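# Place the wooden crate on its stand

## Task

Set the wooden crate down on its stand, and never let it drop on the way there.

## Robot and tools

Robot: two arms, left_arm and right_arm. Each is a six-joint arm with a two-finger parallel gripper and a wrist camera. Their root links sit at about (+0.045, +0.371, 0) m for left_arm and (-0.004, -0.233, 0) m for right_arm, both facing nearly straight along +x. A camera stand is fixed to the floor behind them. Cameras: cam_high and cam_low (504x504), and cam_left_wrist and cam_right_wrist (672x504).

Frame: all printed positions, orientations and targets use the scene frame. Its origin is at table-top height, halfway between the two nominal bases. +x points out over the table, +y toward left_arm, and +z up. Arm names do not match image sides. On each gripper, +z runs along the fingers and the fingers open and close along y. end_effector_position is the point between the finger pads, about 1 cm behind the tips. Printed poses can be off by a few centimetres, more when an arm reaches far.

Row layout, shared by both motion tools: one flat list of 14 numbers, each in [-1, 1]. The first 7 are left_arm's dx, dy, dz, rx, ry, rz, opening, and the next 7 are right_arm's, in the same order. Both arms are always included. dx..rz are an offset, not a pose. They run along the scene axes and are measured from that arm's Hand target as it stands when the action or move begins. A value of 1.0 means 0.6 m, or 180 degrees for rotation. rx, ry, rz together form one rotation vector, turning about the Hand target's position. Opening is absolute: +1 is fully open (0.093 m) and -1 is closed. Sending six zeros re-requests the current Hand target. A 0 in the opening slot is a real command, so to keep a gripper as it is, resend its current value.

execute_actions(actions, cameras): actions is a list of actions. Each action is a table of up to 15 rows, and each row lasts one control step of 1/30 s. A short table repeats its last row until all 15 steps are used. Every row inside one action counts from that action's starting Hand target, not from the row before it, so sending the same offset again moves the arm further. cameras takes names, ["all"] or []. An empty actions list returns the state plus all images, along with the scene number and task.

move(target, speed, blend, opening_speed, grip_force, blocking, cameras): this runs straight-line paths. target is either one 14-number row or a list of up to 15 rows. Every row counts from the same starting Hand targets. speed is the top path speed in m/s, from 0.002 to 2.9 (default 0.25). Rotation is capped at twice that value in rad/s. You can give one speed, or one per target. blend, in metres, rounds the corners between listed targets. The default 0 stops at each one. opening_speed is how fast the commanded opening changes, in scale units per second, at least 0.2. grip_force caps the force on each finger pad at 10 to 50 N, one value or one per arm. It stays in effect until you change it, and low values close slowly. With blocking=false, the call returns after about 0.5 s while the motion carries on. The whole move is capped at 10 s. Paths do not avoid obstacles or the other arm. The result ends with a "move:" line saying how it ended: done, off_target, moving, held or fault. It also lists limits such as paced (pose clipped) or held (steps withheld). done means the arm rests within 10 mm and 2 degrees of its target. It does not tell you whether anything is being touched.

wait(seconds 0 to 10) lets time pass while the last commands hold. stop() brakes a running move. zoom_image(camera, region=[x0,y0,x1,y1]) enlarges part of the newest image, at most 504 by 504 pixels. read_manual returns only licence text. finished_scene(scene) ends the current scene for good (scene 1 or 2). The crate must stay on its stand afterwards with no robot help.

Result lines: end_effector_position (m) and end_effector_quat_wxyz for each gripper. Hand target is the last commanded pose after clipping, and it is what the next offsets start from. Tool commands shows the current commands. grip_measured gives the finger motor position on the -1 to +1 scale. Joint positions lists the joints, with the gripper opening in metres last. Joint velocities may show "within noise". Joint torques are noisy and offset, and joints 1 to 3 wrap at ±28 N m. A MOTOR HOT or OVER-TEMPERATURE FAULT line may also appear.

Control behaviour: each step, the commanded orientation is clipped to within 40 degrees of the measured one. Grippers often stop short of the target or sag and tilt under friction and load, so check each result. If the gap persists, send the missing distance as a new offset. An arm blocked by contact keeps pushing until it is commanded back. Fast moves overshoot and strike harder.

Gripping: the pads meet at a grip_measured reading of about -0.94. Each millimetre of object width adds about 0.0208. For a firm grip on a rigid flat-sided object, command about 0.24 below the reading for its width. Keep sending that value while holding. To release, send a value well above the reading for the width. A large sudden drop in the command gives a brief hard squeeze.

Avoid: dropping the crate or letting it fall, releasing it while it is moving, and placing anything off the table. Avoid slamming into the table, the stand or fixed objects, any contact between the two arms or grippers, and strain on the wrist camera cables. Do not route paths close past an arm's own base. Long holds at full stretch overheat motors, and the arm folds up at 90 °C. Loose objects may get bumped occasionally, so recheck the scene.

Each tool is called after "Call:" as name([rows], argument=value, ...), one row to a line, values as JSON.

## Session

Call:
execute_actions(actions=[])

Scene clock: 0.00 s.
left_arm: end_effector_position=(+0.2916, +0.1239, +0.2543) grip_measured=+1.000 end_effector_quat_wxyz=(+0.473, +0.097, +0.786, -0.387) | right_arm: end_effector_position=(+0.2979, -0.2274, +0.1571) grip_measured=+1.000 end_effector_quat_wxyz=(+0.550, +0.127, +0.823, +0.067)
Joint positions: left_arm=[-0.753 0.934 0.653 0.024 0.043 -0.552 0.093] | right_arm=[0.067 0.774 0.346 0.029 0.092 0.314 0.093]
Joint velocities: within noise
Joint torques (N m): no reading
Heat: left arm: 34 °C; right arm: 34 °C.
Hand target: left_arm +0.2915, +0.1239, +0.2565; +0.473, +0.097, +0.785, -0.388 | right_arm +0.2984, -0.2274, +0.1597; +0.551, +0.127, +0.822, +0.068
Tool commands: left_gripper/opening=+1.0 right_gripper/opening=+1.0

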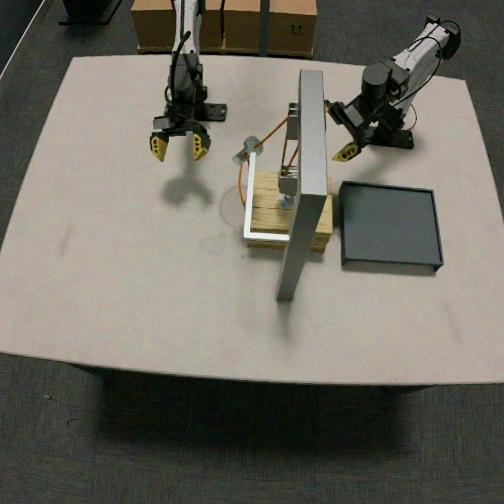

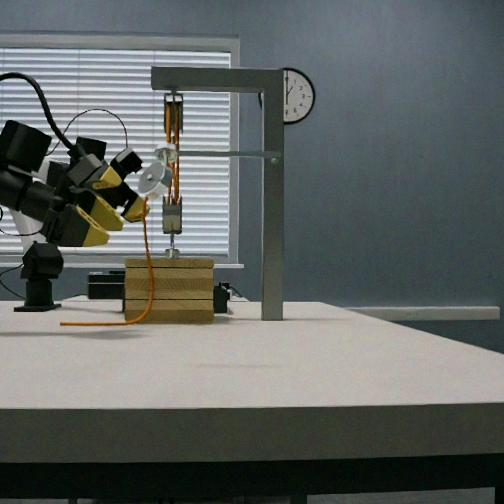

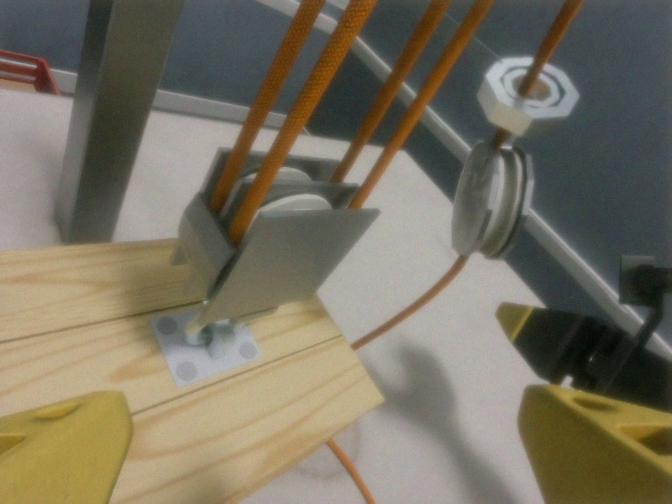

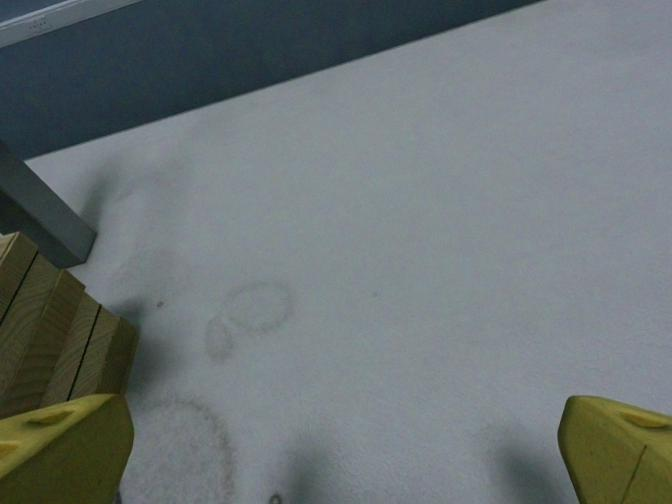

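Call:
zoom_image(camera="cam_high", region=[200, 60, 460, 320])

Call:
zoom_image(camera="cam_low", region=[60, 50, 310, 340])

Call:
zoom_image(camera="cam_left_wrist", region=[0, 0, 500, 504])

Scaled by 1.938.

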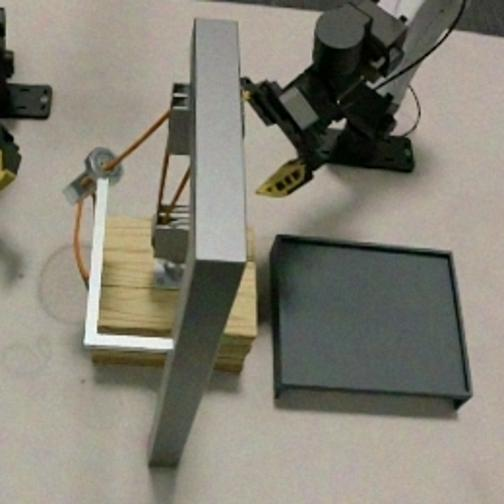

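Scaled by 1.738.

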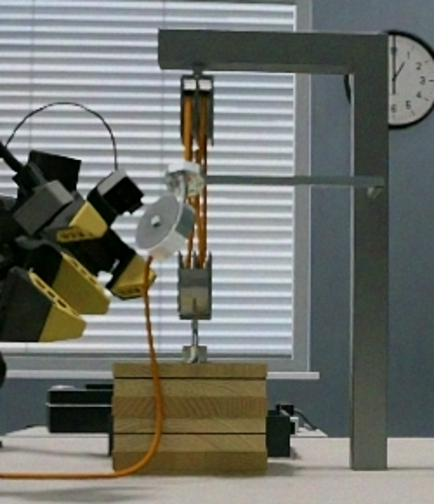

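Scaled by 1.000.

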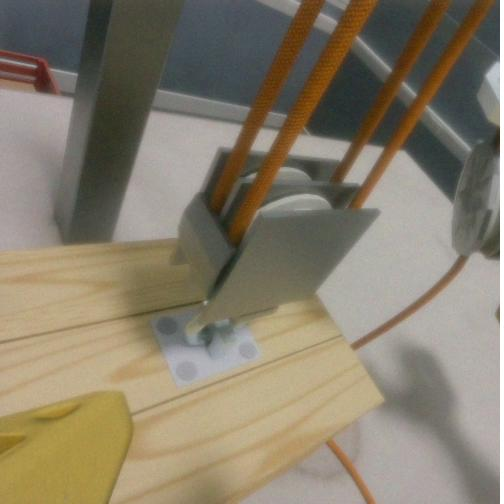

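Call:
zoom_image(camera="cam_low", region=[0, 230, 250, 340])

Call:
zoom_image(camera="cam_low", region=[110, 80, 220, 220])

Call:
zoom_image(camera="cam_high", region=[220, 90, 340, 260])

Call:
zoom_image(camera="cam_high", region=[320, 160, 460, 290])

Call:
zoom_image(camera="cam_left_wrist", region=[400, 20, 672, 300])

Scaled by 2.016.

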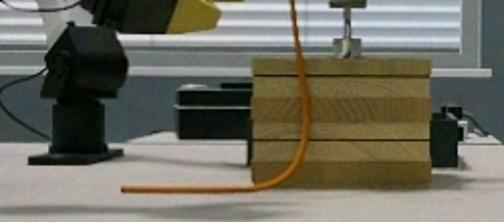

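Scaled by 3.600.

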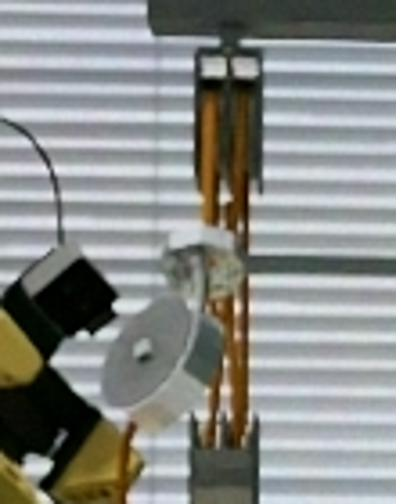

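Scaled by 2.965.

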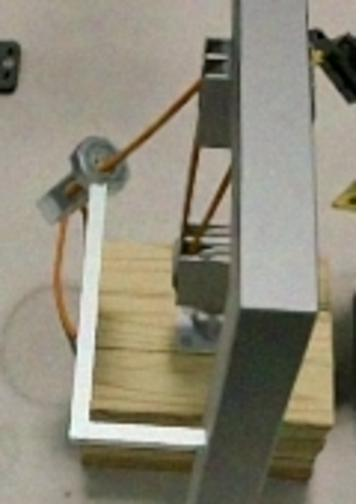

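Scaled by 3.600.

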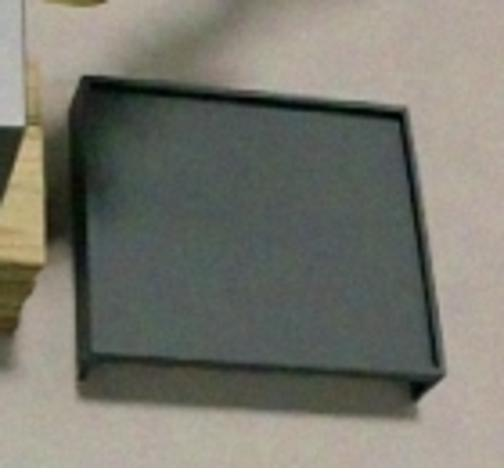

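Scaled by 1.800.

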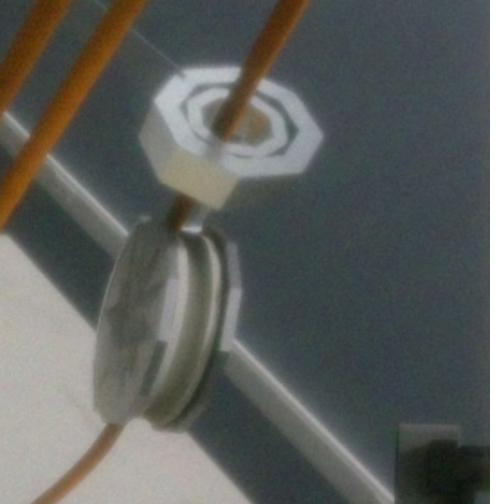

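Call:
move(target=[-0.1, 0.15, 0.067, 0, 0, 0, 1, -0.08, -0.02, 0.07, 0, 0, 0.2, 1], cameras=["all"])

Scene clock: 136.60 s.
left_arm: end_effector_position=(+0.2344, +0.2123, +0.2865) grip_measured=+1.000 end_effector_quat_wxyz=(+0.466, +0.091, +0.790, -0.387) | right_arm: end_effector_position=(+0.2486, -0.2371, +0.1932) grip_measured=+1.000 end_effector_quat_wxyz=(+0.496, -0.126, +0.825, +0.238)
Joint positions: left_arm=[-0.479 0.51 0.719 -0.492 0.305 -0.491 0.093] | right_arm=[-0.635 0.906 0.653 -0.658 -1.048 -0.545 0.093]
Joint torques (N m): left_arm=[0.46 0.4 9.59 1.99 0.17 0.18] | right_arm=[-0.79 -0.21 10.95 1.44 -0.56 -0.24]
Heat: left arm: 41 °C; right arm: 42 °C.
Hand target: left_arm +0.2315, +0.2139, +0.2967; +0.473, +0.098, +0.785, -0.388 | right_arm +0.2504, -0.2394, +0.2017; +0.503, -0.133, +0.821, +0.234
Off the commanded pose: left_arm 0.011 m, 1 deg | right_arm 0.009 m, 1 deg.
move: off_target (left_arm)

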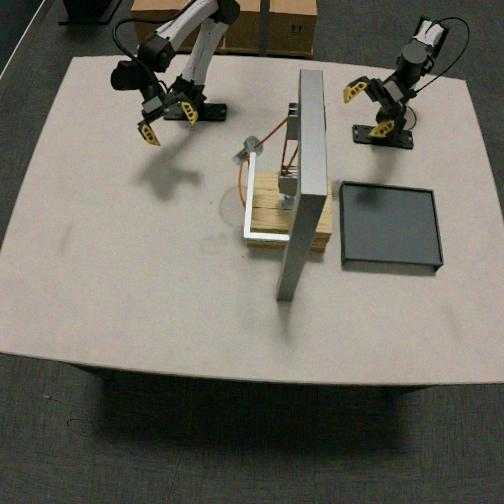

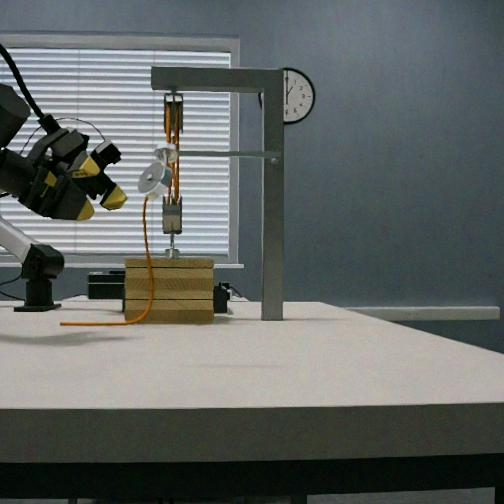

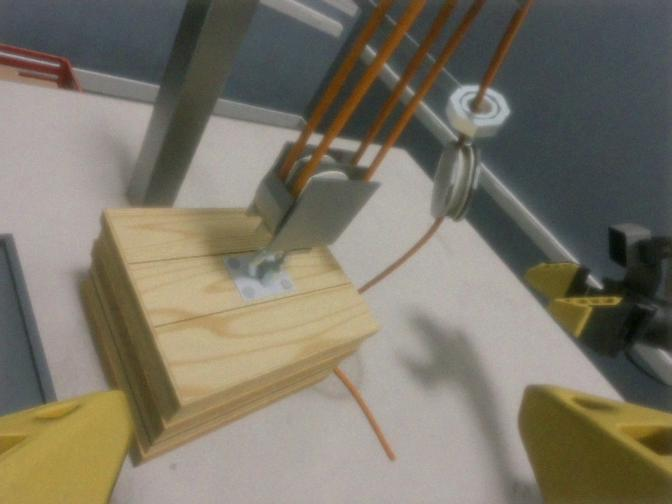

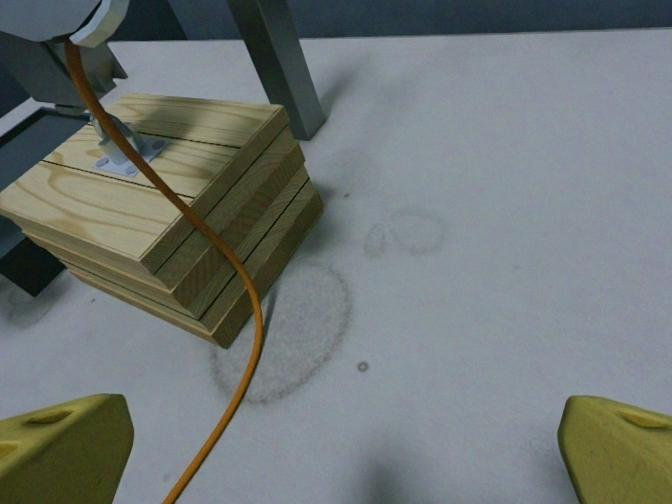

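Call:
move(target=[0.3142, 0.5268, -0.15, -0.0563, 0.511, 0.4209, 1, -0.0073, 0.219, -0.0612, -0.0109, -0.1511, -0.0216, 1], cameras=["all"], speed=0.3)

Scene clock: 265.23 s.
left_arm: end_effector_position=(+0.4188, +0.5259, +0.2080) grip_measured=+1.000 end_effector_quat_wxyz=(-0.045, +0.672, -0.733, +0.100) | right_arm: end_effector_position=(+0.2469, -0.1077, +0.1709) grip_measured=+1.000 end_effector_quat_wxyz=(+0.679, -0.165, +0.695, +0.170)
Joint positions: left_arm=[0.474 2.026 2.173 -1.574 0.167 -1.034 0.093] | right_arm=[0.435 0.587 0.007 0.56 -0.042 0.011 0.093]
Joint torques (N m): left_arm=[0.28 -9.29 8.2 0.53 -0.01 -0.12] | right_arm=[0.58 1.36 7.17 2.44 0.23 -0.14]
Heat: left arm: 49 °C; right arm: 45 °C.
Hand target: left_arm +0.4200, +0.5300, +0.2067; -0.064, -0.673, +0.734, -0.058 | right_arm +0.2460, -0.1080, +0.1649; +0.687, -0.165, +0.688, +0.166
Off the commanded pose: left_arm 0.004 m, 13 deg | right_arm 0.006 m, 1 deg.
joint sent to its limit (left arm) — joint 4 (wrist pitch), lower limit. The joint targets are off in orientation, not in position.
joint sent to its limit (right arm) — joint 3 (elbow), lower limit, where the elbow is as bent as it goes. The joint targets still meet the commanded pose.
move: off_target (left_arm)

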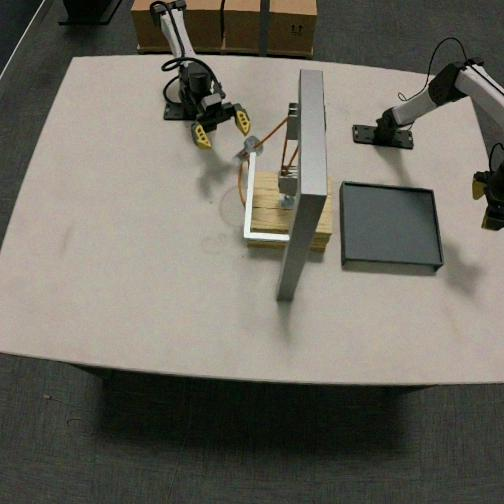

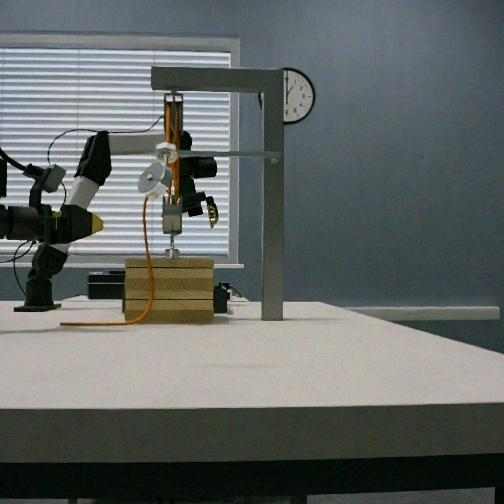

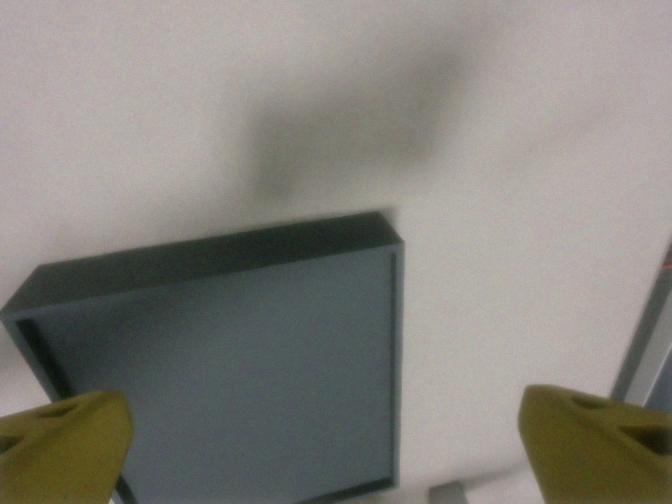

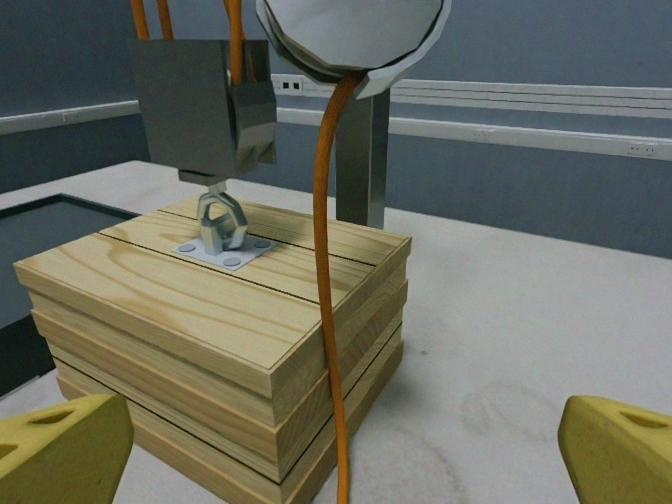

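Call:
move(target=[-0.033, 0.03, -0.25, 0, 0, 0, 1, 0.1405, 0.0728, -0.015, 0, 0, 0, 1], cameras=["all"], speed=0.12)

Scene clock: 312.67 s.
left_arm: end_effector_position=(+0.4029, +0.5455, +0.0674) grip_measured=+1.000 end_effector_quat_wxyz=(+0.056, +0.675, -0.732, +0.065) | right_arm: end_effector_position=(+0.3257, -0.0674, +0.1509) grip_measured=+1.000 end_effector_quat_wxyz=(+0.680, -0.165, +0.694, +0.170)
Joint positions: left_arm=[0.529 2.157 1.813 -1.307 0.152 -0.967 0.093] | right_arm=[0.451 1.519 0.205 1.296 -0.026 0.011 0.093]
Joint torques (N m): left_arm=[0.35 -10.62 5.37 0.3 -0.02 0.15] | right_arm=[0.91 -2.18 7.79 2.5 0.24 -0.1]
Heat: left arm: 46 °C; right arm: 44 °C.
Hand target: left_arm +0.4002, +0.5480, +0.0567; +0.064, +0.673, -0.734, +0.058 | right_arm +0.3303, -0.0642, +0.1560; +0.687, -0.165, +0.688, +0.166
Off the commanded pose: left_arm 0.011 m, 1 deg | right_arm 0.007 m, 1 deg.
move: off_target (left_arm)

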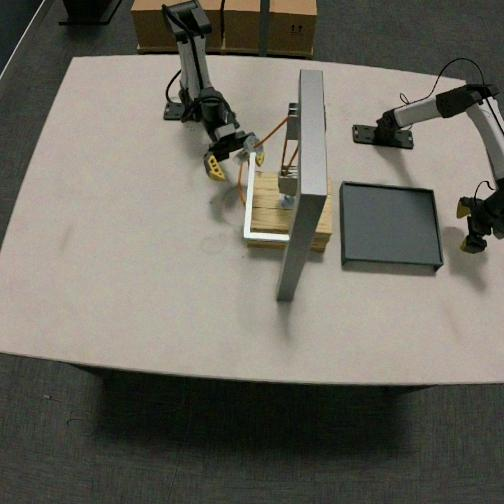

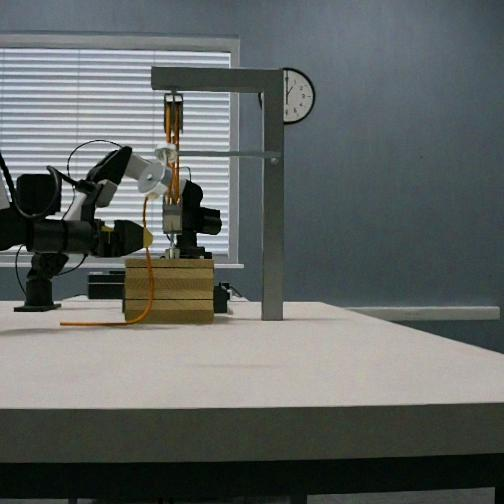

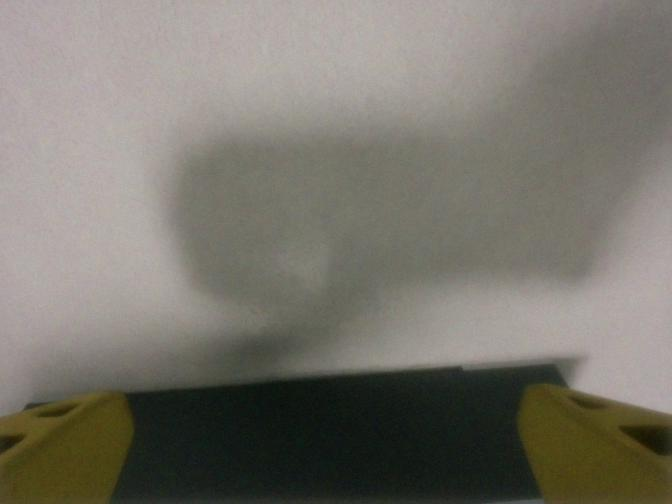

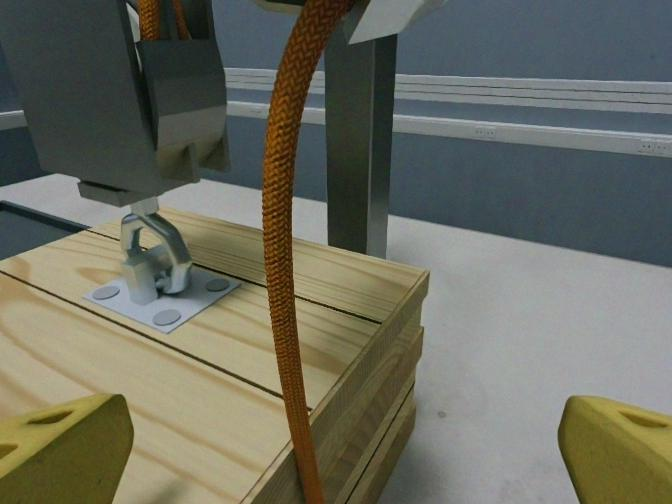

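Call:
zoom_image(camera="cam_right_wrist", region=[200, 0, 450, 504])

Call:
zoom_image(camera="cam_low", region=[70, 120, 230, 340])

Scaled by 1.000.

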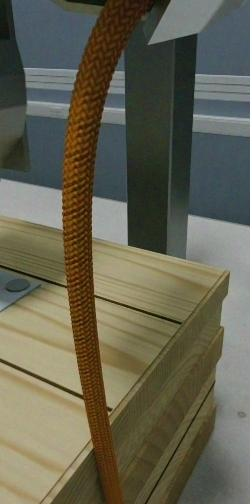

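Scaled by 2.291.

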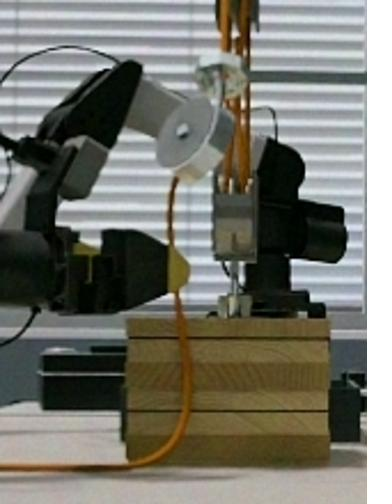

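Call:
move(target=[0, 0, 0, 0, 0, 0, 1, 0.0438, 0.0058, 0.01, 0.0383, -0.074, 0, 1], cameras=["cam_low", "cam_right_wrist"], speed=0.08)

Call:
zoom_image(camera="cam_low", region=[70, 120, 230, 340])

Scene clock: 346.07 s.
left_arm: end_effector_position=(+0.4029, +0.5455, +0.0674) grip_measured=+1.000 end_effector_quat_wxyz=(+0.056, +0.675, -0.732, +0.065) | right_arm: end_effector_position=(+0.3435, -0.0545, +0.1310) grip_measured=+1.000 end_effector_quat_wxyz=(+0.664, -0.171, +0.701, +0.196)
Joint positions: left_arm=[0.529 2.157 1.813 -1.307 0.152 -0.967 0.093] | right_arm=[0.432 1.705 0.273 1.392 -0.093 0.043 0.093]
Joint torques (N m): left_arm=[0.34 -10.61 5.34 0.3 -0.02 0.15] | right_arm=[-0.62 -0.65 7.42 4.23 0.54 -0.38]
Heat: left arm: 44 °C; right arm: 42 °C.
Hand target: left_arm +0.4002, +0.5480, +0.0567; +0.064, +0.673, -0.734, +0.058 | right_arm +0.3566, -0.0609, +0.1621; +0.771, -0.142, +0.592, +0.186
Off the commanded pose: left_arm 0.011 m, 1 deg | right_arm 0.034 m, 18 deg.
joint sent to its limit (right arm) — joint 4 (wrist pitch), upper limit. The joint targets are off in orientation, not in position.
move: off_target (left_arm, right_arm)
Images, in order (width x height): cam_low 504x504, cam_right_wrist 672x504.

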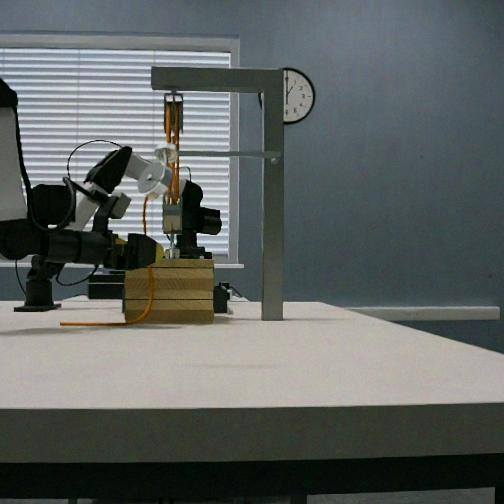

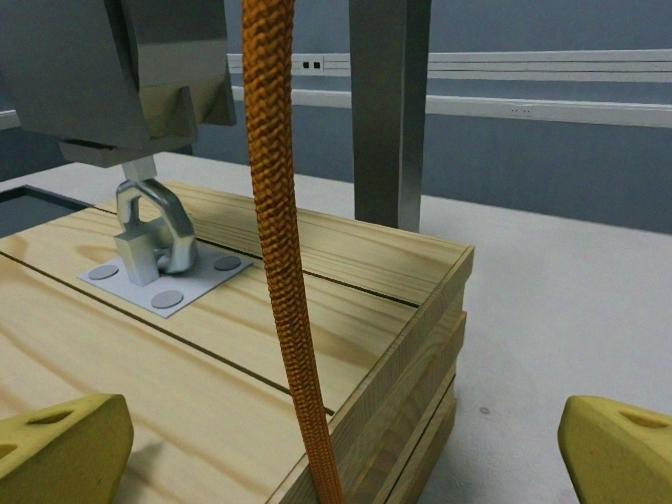

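Scaled by 2.291.

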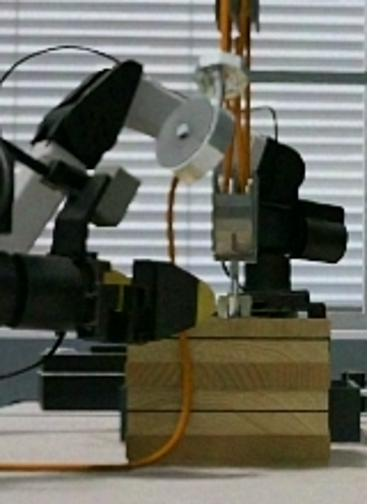

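Call:
move(target=[0, 0, 0, 0, 0, 0, 1, -0.008, 0, 0.0, -0.0383, 0.074, 0, 1], cameras=["cam_low", "cam_right_wrist"], speed=0.08)

Call:
zoom_image(camera="cam_low", region=[70, 120, 230, 340])

Scene clock: 354.67 s.
left_arm: end_effector_position=(+0.4029, +0.5455, +0.0674) grip_measured=+1.000 end_effector_quat_wxyz=(+0.056, +0.675, -0.732, +0.065) | right_arm: end_effector_position=(+0.3474, -0.0600, +0.1490) grip_measured=+1.000 end_effector_quat_wxyz=(+0.674, -0.167, +0.698, +0.174)
Joint positions: left_arm=[0.529 2.157 1.813 -1.307 0.152 -0.967 0.093] | right_arm=[0.432 1.601 0.292 1.278 -0.054 0.015 0.093]
Joint torques (N m): left_arm=[0.42 -10.65 5.35 0.29 -0.03 0.15] | right_arm=[0.1 -6.35 7.58 2.27 0.27 -0.15]
Heat: left arm: 44 °C; right arm: 42 °C.
Hand target: left_arm +0.4002, +0.5480, +0.0567; +0.064, +0.673, -0.734, +0.058 | right_arm +0.3518, -0.0609, +0.1619; +0.687, -0.165, +0.688, +0.165
Off the commanded pose: left_arm 0.011 m, 1 deg | right_arm 0.014 m, 2 deg.
move: off_target (left_arm, right_arm)
Images, in order (width x height): cam_low 504x504, cam_right_wrist 672x504.

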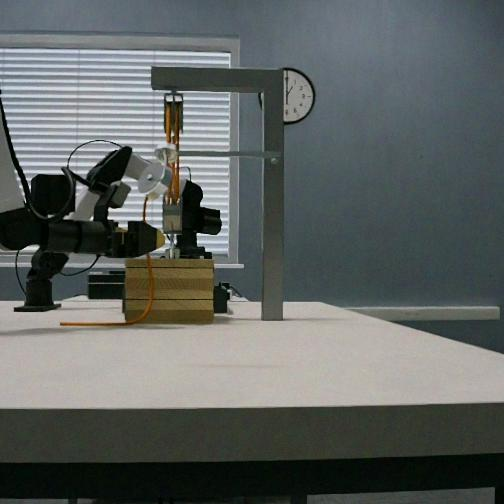

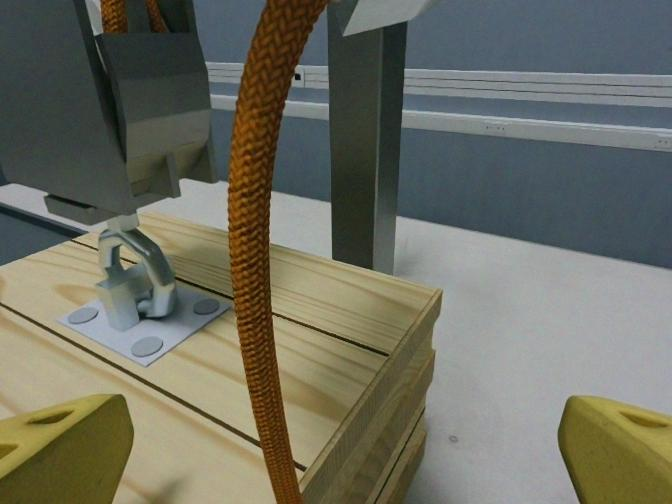

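Scaled by 2.291.

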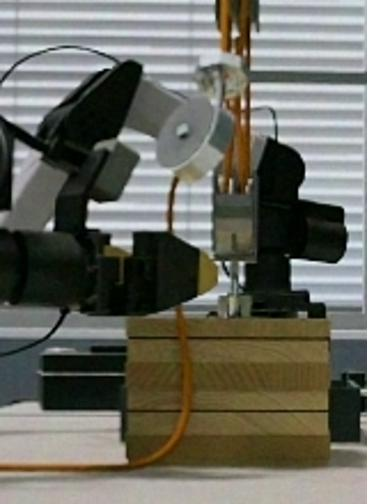

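Call:
move([
  [0, 0, 0, 0, 0, 0, 1, -0.01, 0.02, 0.0, 0, 0, 0, 1],
  [0, 0, 0, 0, 0, 0, 1, -0.01, 0.02, 0.0, 0, 0, 0, -1],
], cameras=["all"], speed=0.08, opening_speed=1.0)

Call:
zoom_image(camera="cam_low", region=[70, 120, 230, 340])

Scene clock: 363.17 s.
left_arm: end_effector_position=(+0.4029, +0.5455, +0.0674) grip_measured=+1.000 end_effector_quat_wxyz=(+0.056, +0.675, -0.732, +0.065) | right_arm: end_effector_position=(+0.3429, -0.0508, +0.1489) grip_measured=-0.956 end_effector_quat_wxyz=(+0.675, -0.166, +0.698, +0.170)
Joint positions: left_arm=[0.529 2.157 1.813 -1.307 0.152 -0.967 0.093] | right_arm=[0.483 1.601 0.292 1.278 0.005 0.014 0]
Joint torques (N m): left_arm=[0.43 -10.65 5.38 0.3 -0.03 0.15] | right_arm=[1.02 -6.32 7.45 2.21 0.25 -0.16]
Heat: left arm: 43 °C; right arm: 43 °C.
Hand target: left_arm +0.4002, +0.5480, +0.0567; +0.064, +0.673, -0.734, +0.058 | right_arm +0.3457, -0.0488, +0.1620; +0.687, -0.165, +0.688, +0.166
Off the commanded pose: left_arm 0.011 m, 1 deg | right_arm 0.013 m, 2 deg.
move: off_target (left_arm, right_arm); target 2's new opening was sent with right_arm's hand 0.013 m and 2 deg from that target

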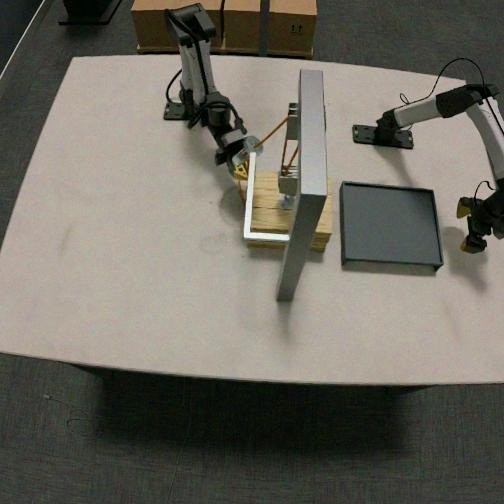

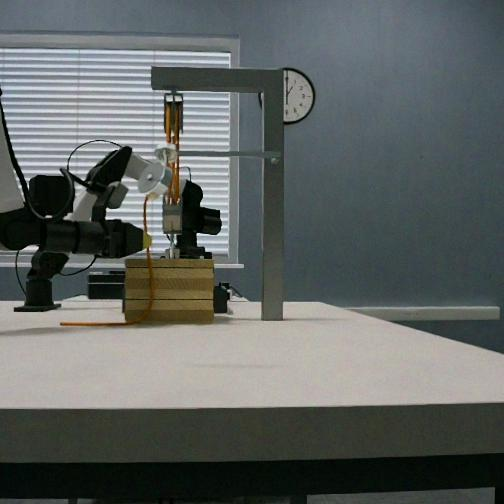

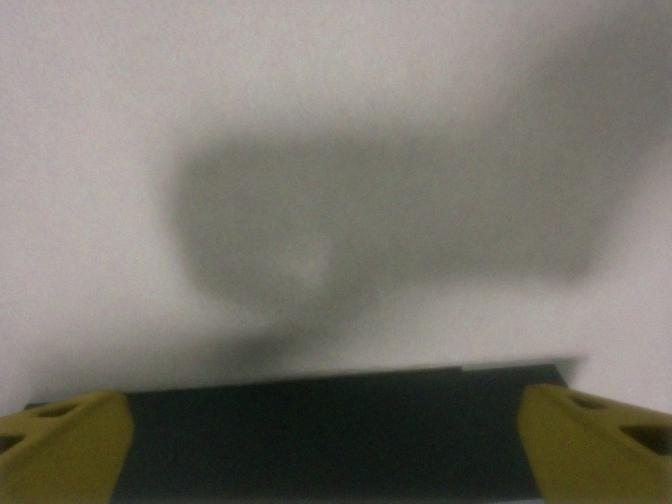

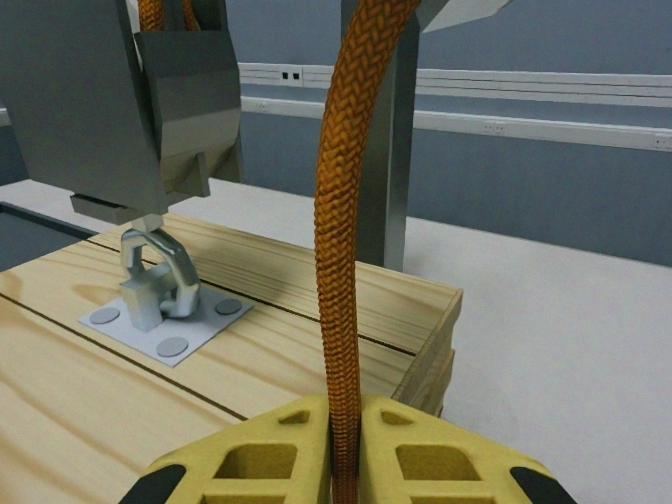

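Scaled by 2.291.

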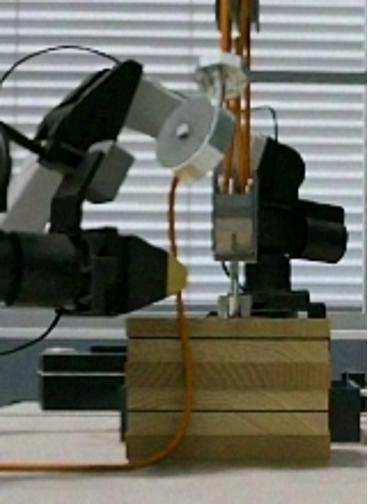

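Call:
move(target=[0, 0, 0, 0, 0, 0, 1, -0.0178, -0.1853, 0.005, -0.2338, -0.0897, -0.0632, -1], cameras=["all"], speed=0.08)

Scene clock: 397.70 s.
left_arm: end_effector_position=(+0.4029, +0.5455, +0.0674) grip_measured=+1.000 end_effector_quat_wxyz=(+0.056, +0.675, -0.732, +0.065) | right_arm: end_effector_position=(+0.3354, -0.1449, +0.1843) grip_measured=-0.971 end_effector_quat_wxyz=(+0.711, -0.359, +0.582, -0.166)
Joint positions: left_arm=[0.529 2.157 1.813 -1.307 0.152 -0.967 0.093] | right_arm=[0.186 1.334 0.167 1.233 -0.136 -0.774 0]
Joint torques (N m): left_arm=[0.38 -10.63 5.35 0.29 -0.03 0.15] | right_arm=[-2.21 -3.29 3.59 1.78 0.48 -0.12]
Heat: left arm: 45 °C; right arm: 43 °C.
Hand target: left_arm +0.4002, +0.5480, +0.0567; +0.064, +0.673, -0.734, +0.058 | right_arm +0.3351, -0.1599, +0.1649; +0.683, -0.354, +0.613, -0.182
Off the commanded pose: left_arm 0.011 m, 1 deg | right_arm 0.025 m, 5 deg.
move: off_target (left_arm, right_arm)

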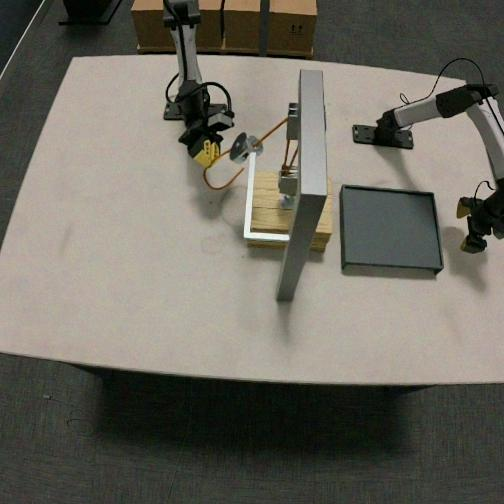

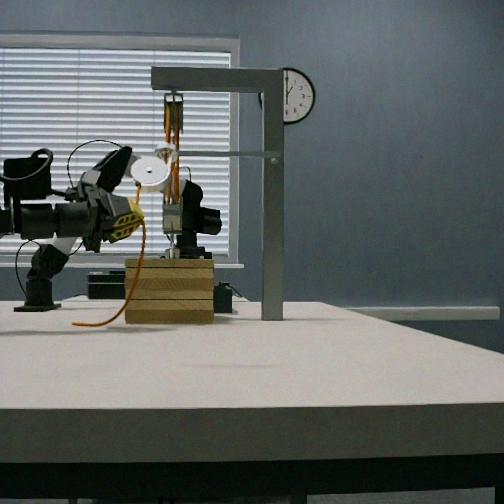

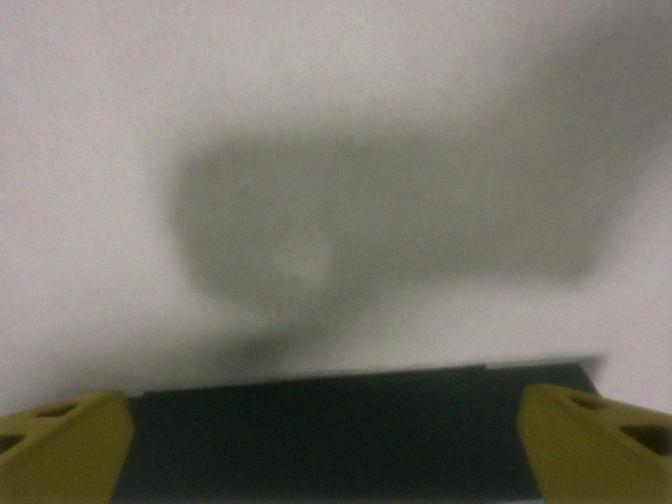

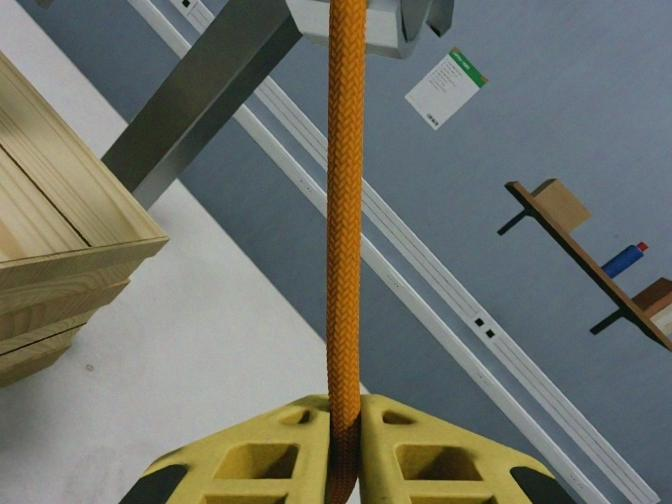

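Call:
move(target=[0, 0, 0, 0, 0, 0, 1, -0.0252, -0.2668, -0.0167, -0.138, -0.0181, -0.0819, -1], cameras=["all"], speed=0.07)

Scene clock: 406.33 s.
left_arm: end_effector_position=(+0.4029, +0.5455, +0.0674) grip_measured=+1.000 end_effector_quat_wxyz=(+0.056, +0.675, -0.732, +0.065) | right_arm: end_effector_position=(+0.2983, -0.2366, +0.2038) grip_measured=-0.971 end_effector_quat_wxyz=(+0.676, -0.496, +0.418, -0.350)
Joint positions: left_arm=[0.529 2.157 1.813 -1.307 0.152 -0.967 0.093] | right_arm=[-0.429 1.294 0.089 1.437 -0.806 -1.18 0]
Joint torques (N m): left_arm=[0.35 -10.63 5.37 0.3 -0.02 0.14] | right_arm=[-10.71 1.25 1.26 0.42 2.72 -0.42]
Heat: left arm: 45 °C; right arm: 42 °C.
Hand target: left_arm +0.4002, +0.5480, +0.0567; +0.064, +0.673, -0.734, +0.058 | right_arm +0.3199, -0.3201, +0.1550; +0.579, -0.406, +0.580, -0.405
Off the commanded pose: left_arm 0.011 m, 1 deg | right_arm 0.099 m, 25 deg.
move: off_target (left_arm, right_arm)

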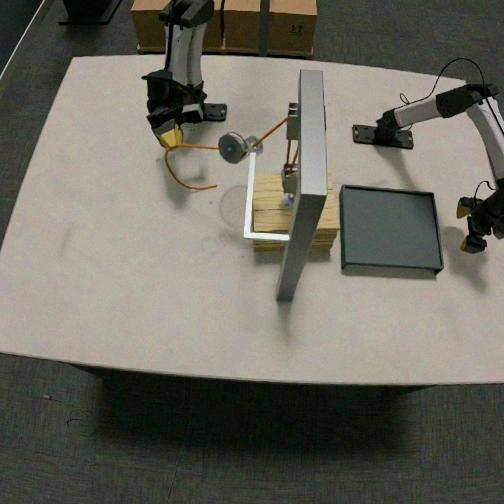

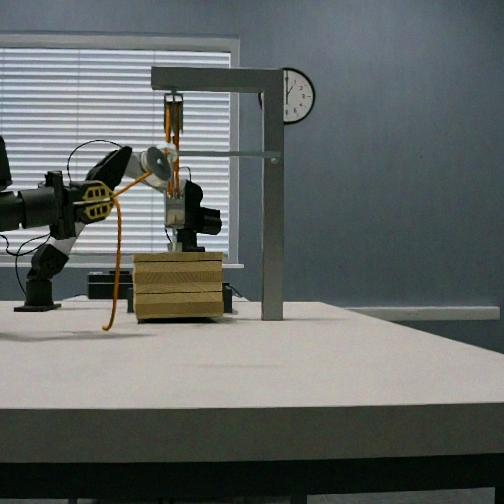

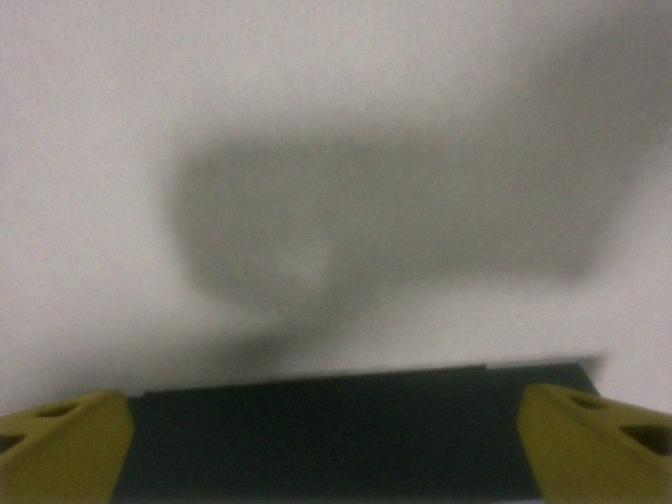

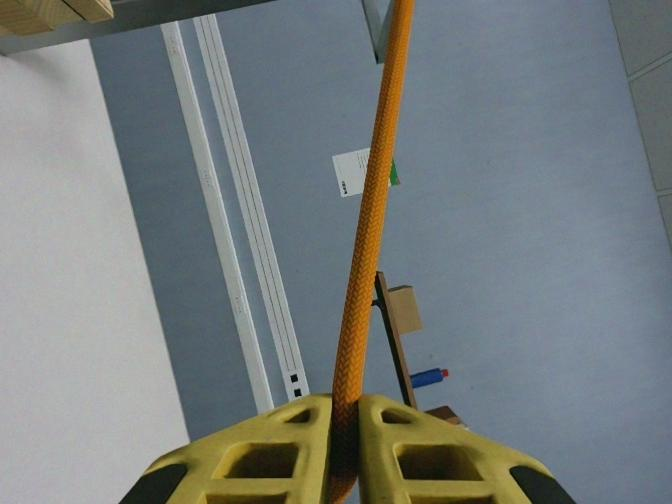

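Call:
move(target=[0, 0, 0, 0, 0, 0, 1, -0.0833, -0.3, -0.0583, -0.0276, 0.0024, -0.0555, -1], cameras=["all"], speed=0.07)

Scene clock: 438.13 s.
left_arm: end_effector_position=(+0.4029, +0.5455, +0.0674) grip_measured=+1.000 end_effector_quat_wxyz=(+0.056, +0.675, -0.732, +0.065) | right_arm: end_effector_position=(+0.2571, -0.3973, +0.1313) grip_measured=-0.971 end_effector_quat_wxyz=(+0.617, -0.493, +0.509, -0.343)
Joint positions: left_arm=[0.529 2.157 1.813 -1.307 0.152 -0.967 0.093] | right_arm=[-1.131 1.776 0.3 1.452 -1.392 -1.301 0]
Joint torques (N m): left_arm=[0.39 -10.69 5.35 0.29 -0.02 0.15] | right_arm=[-8.99 -0.84 8.28 1.59 3.23 -0.13]
Heat: left arm: 46 °C; right arm: 40 °C.
Hand target: left_arm +0.4002, +0.5480, +0.0567; +0.064, +0.673, -0.734, +0.058 | right_arm +0.2700, -0.5001, +0.1199; +0.521, -0.380, +0.597, -0.477
Off the commanded pose: left_arm 0.011 m, 1 deg | right_arm 0.104 m, 25 deg.
move: off_target (left_arm, right_arm)

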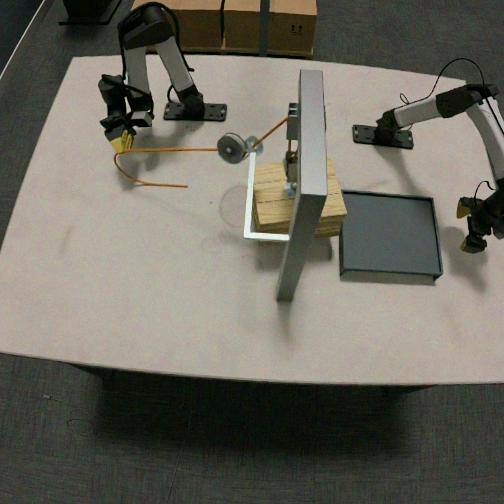

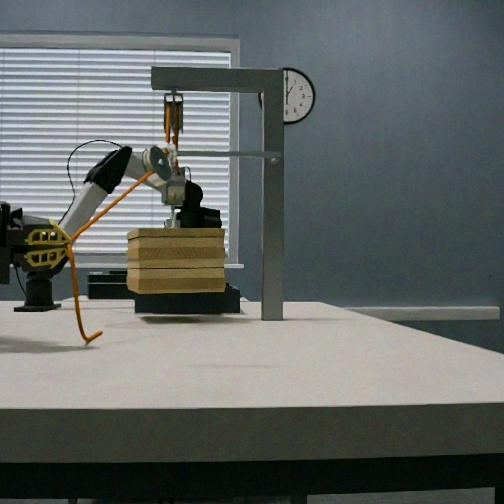

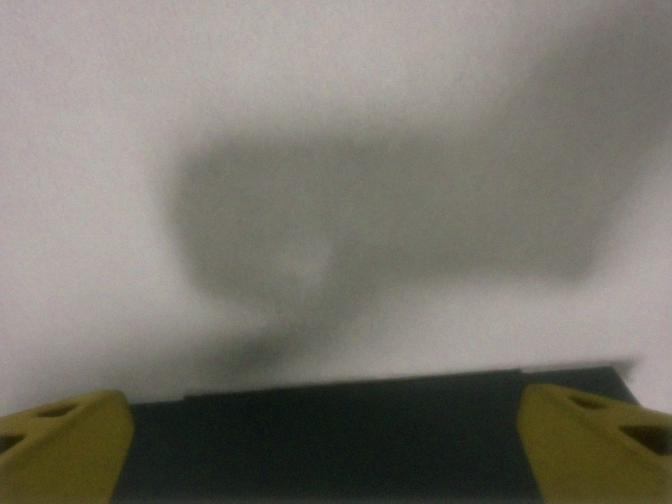

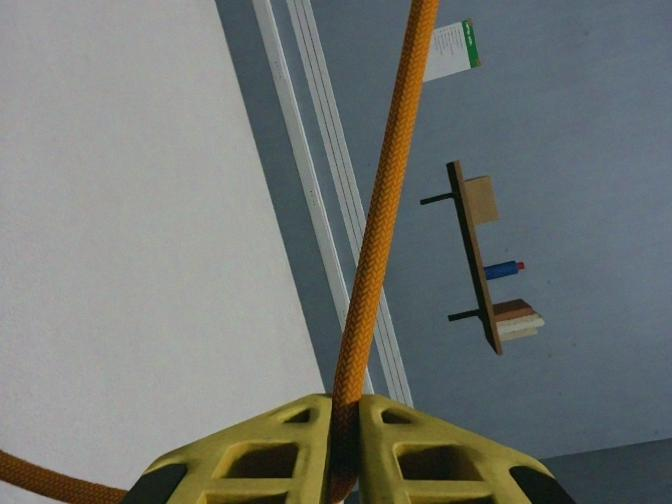

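Call:
zoom_image(camera="cam_high", region=[210, 100, 460, 300])

Call:
zoom_image(camera="cam_low", region=[50, 80, 290, 330])

Scaled by 2.016.

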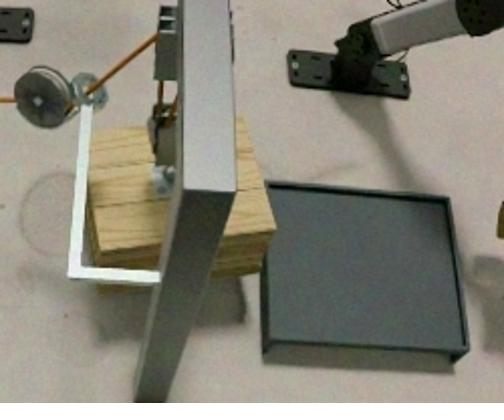

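Scaled by 2.016.

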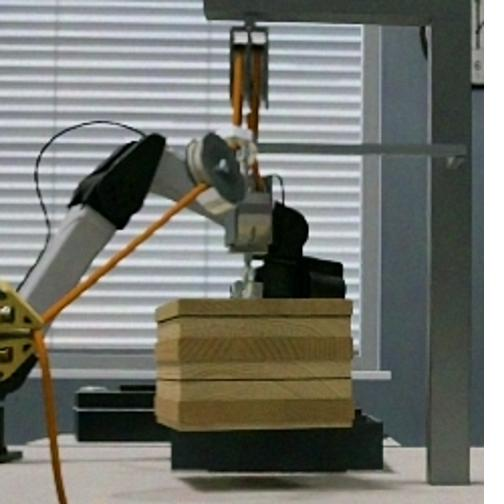

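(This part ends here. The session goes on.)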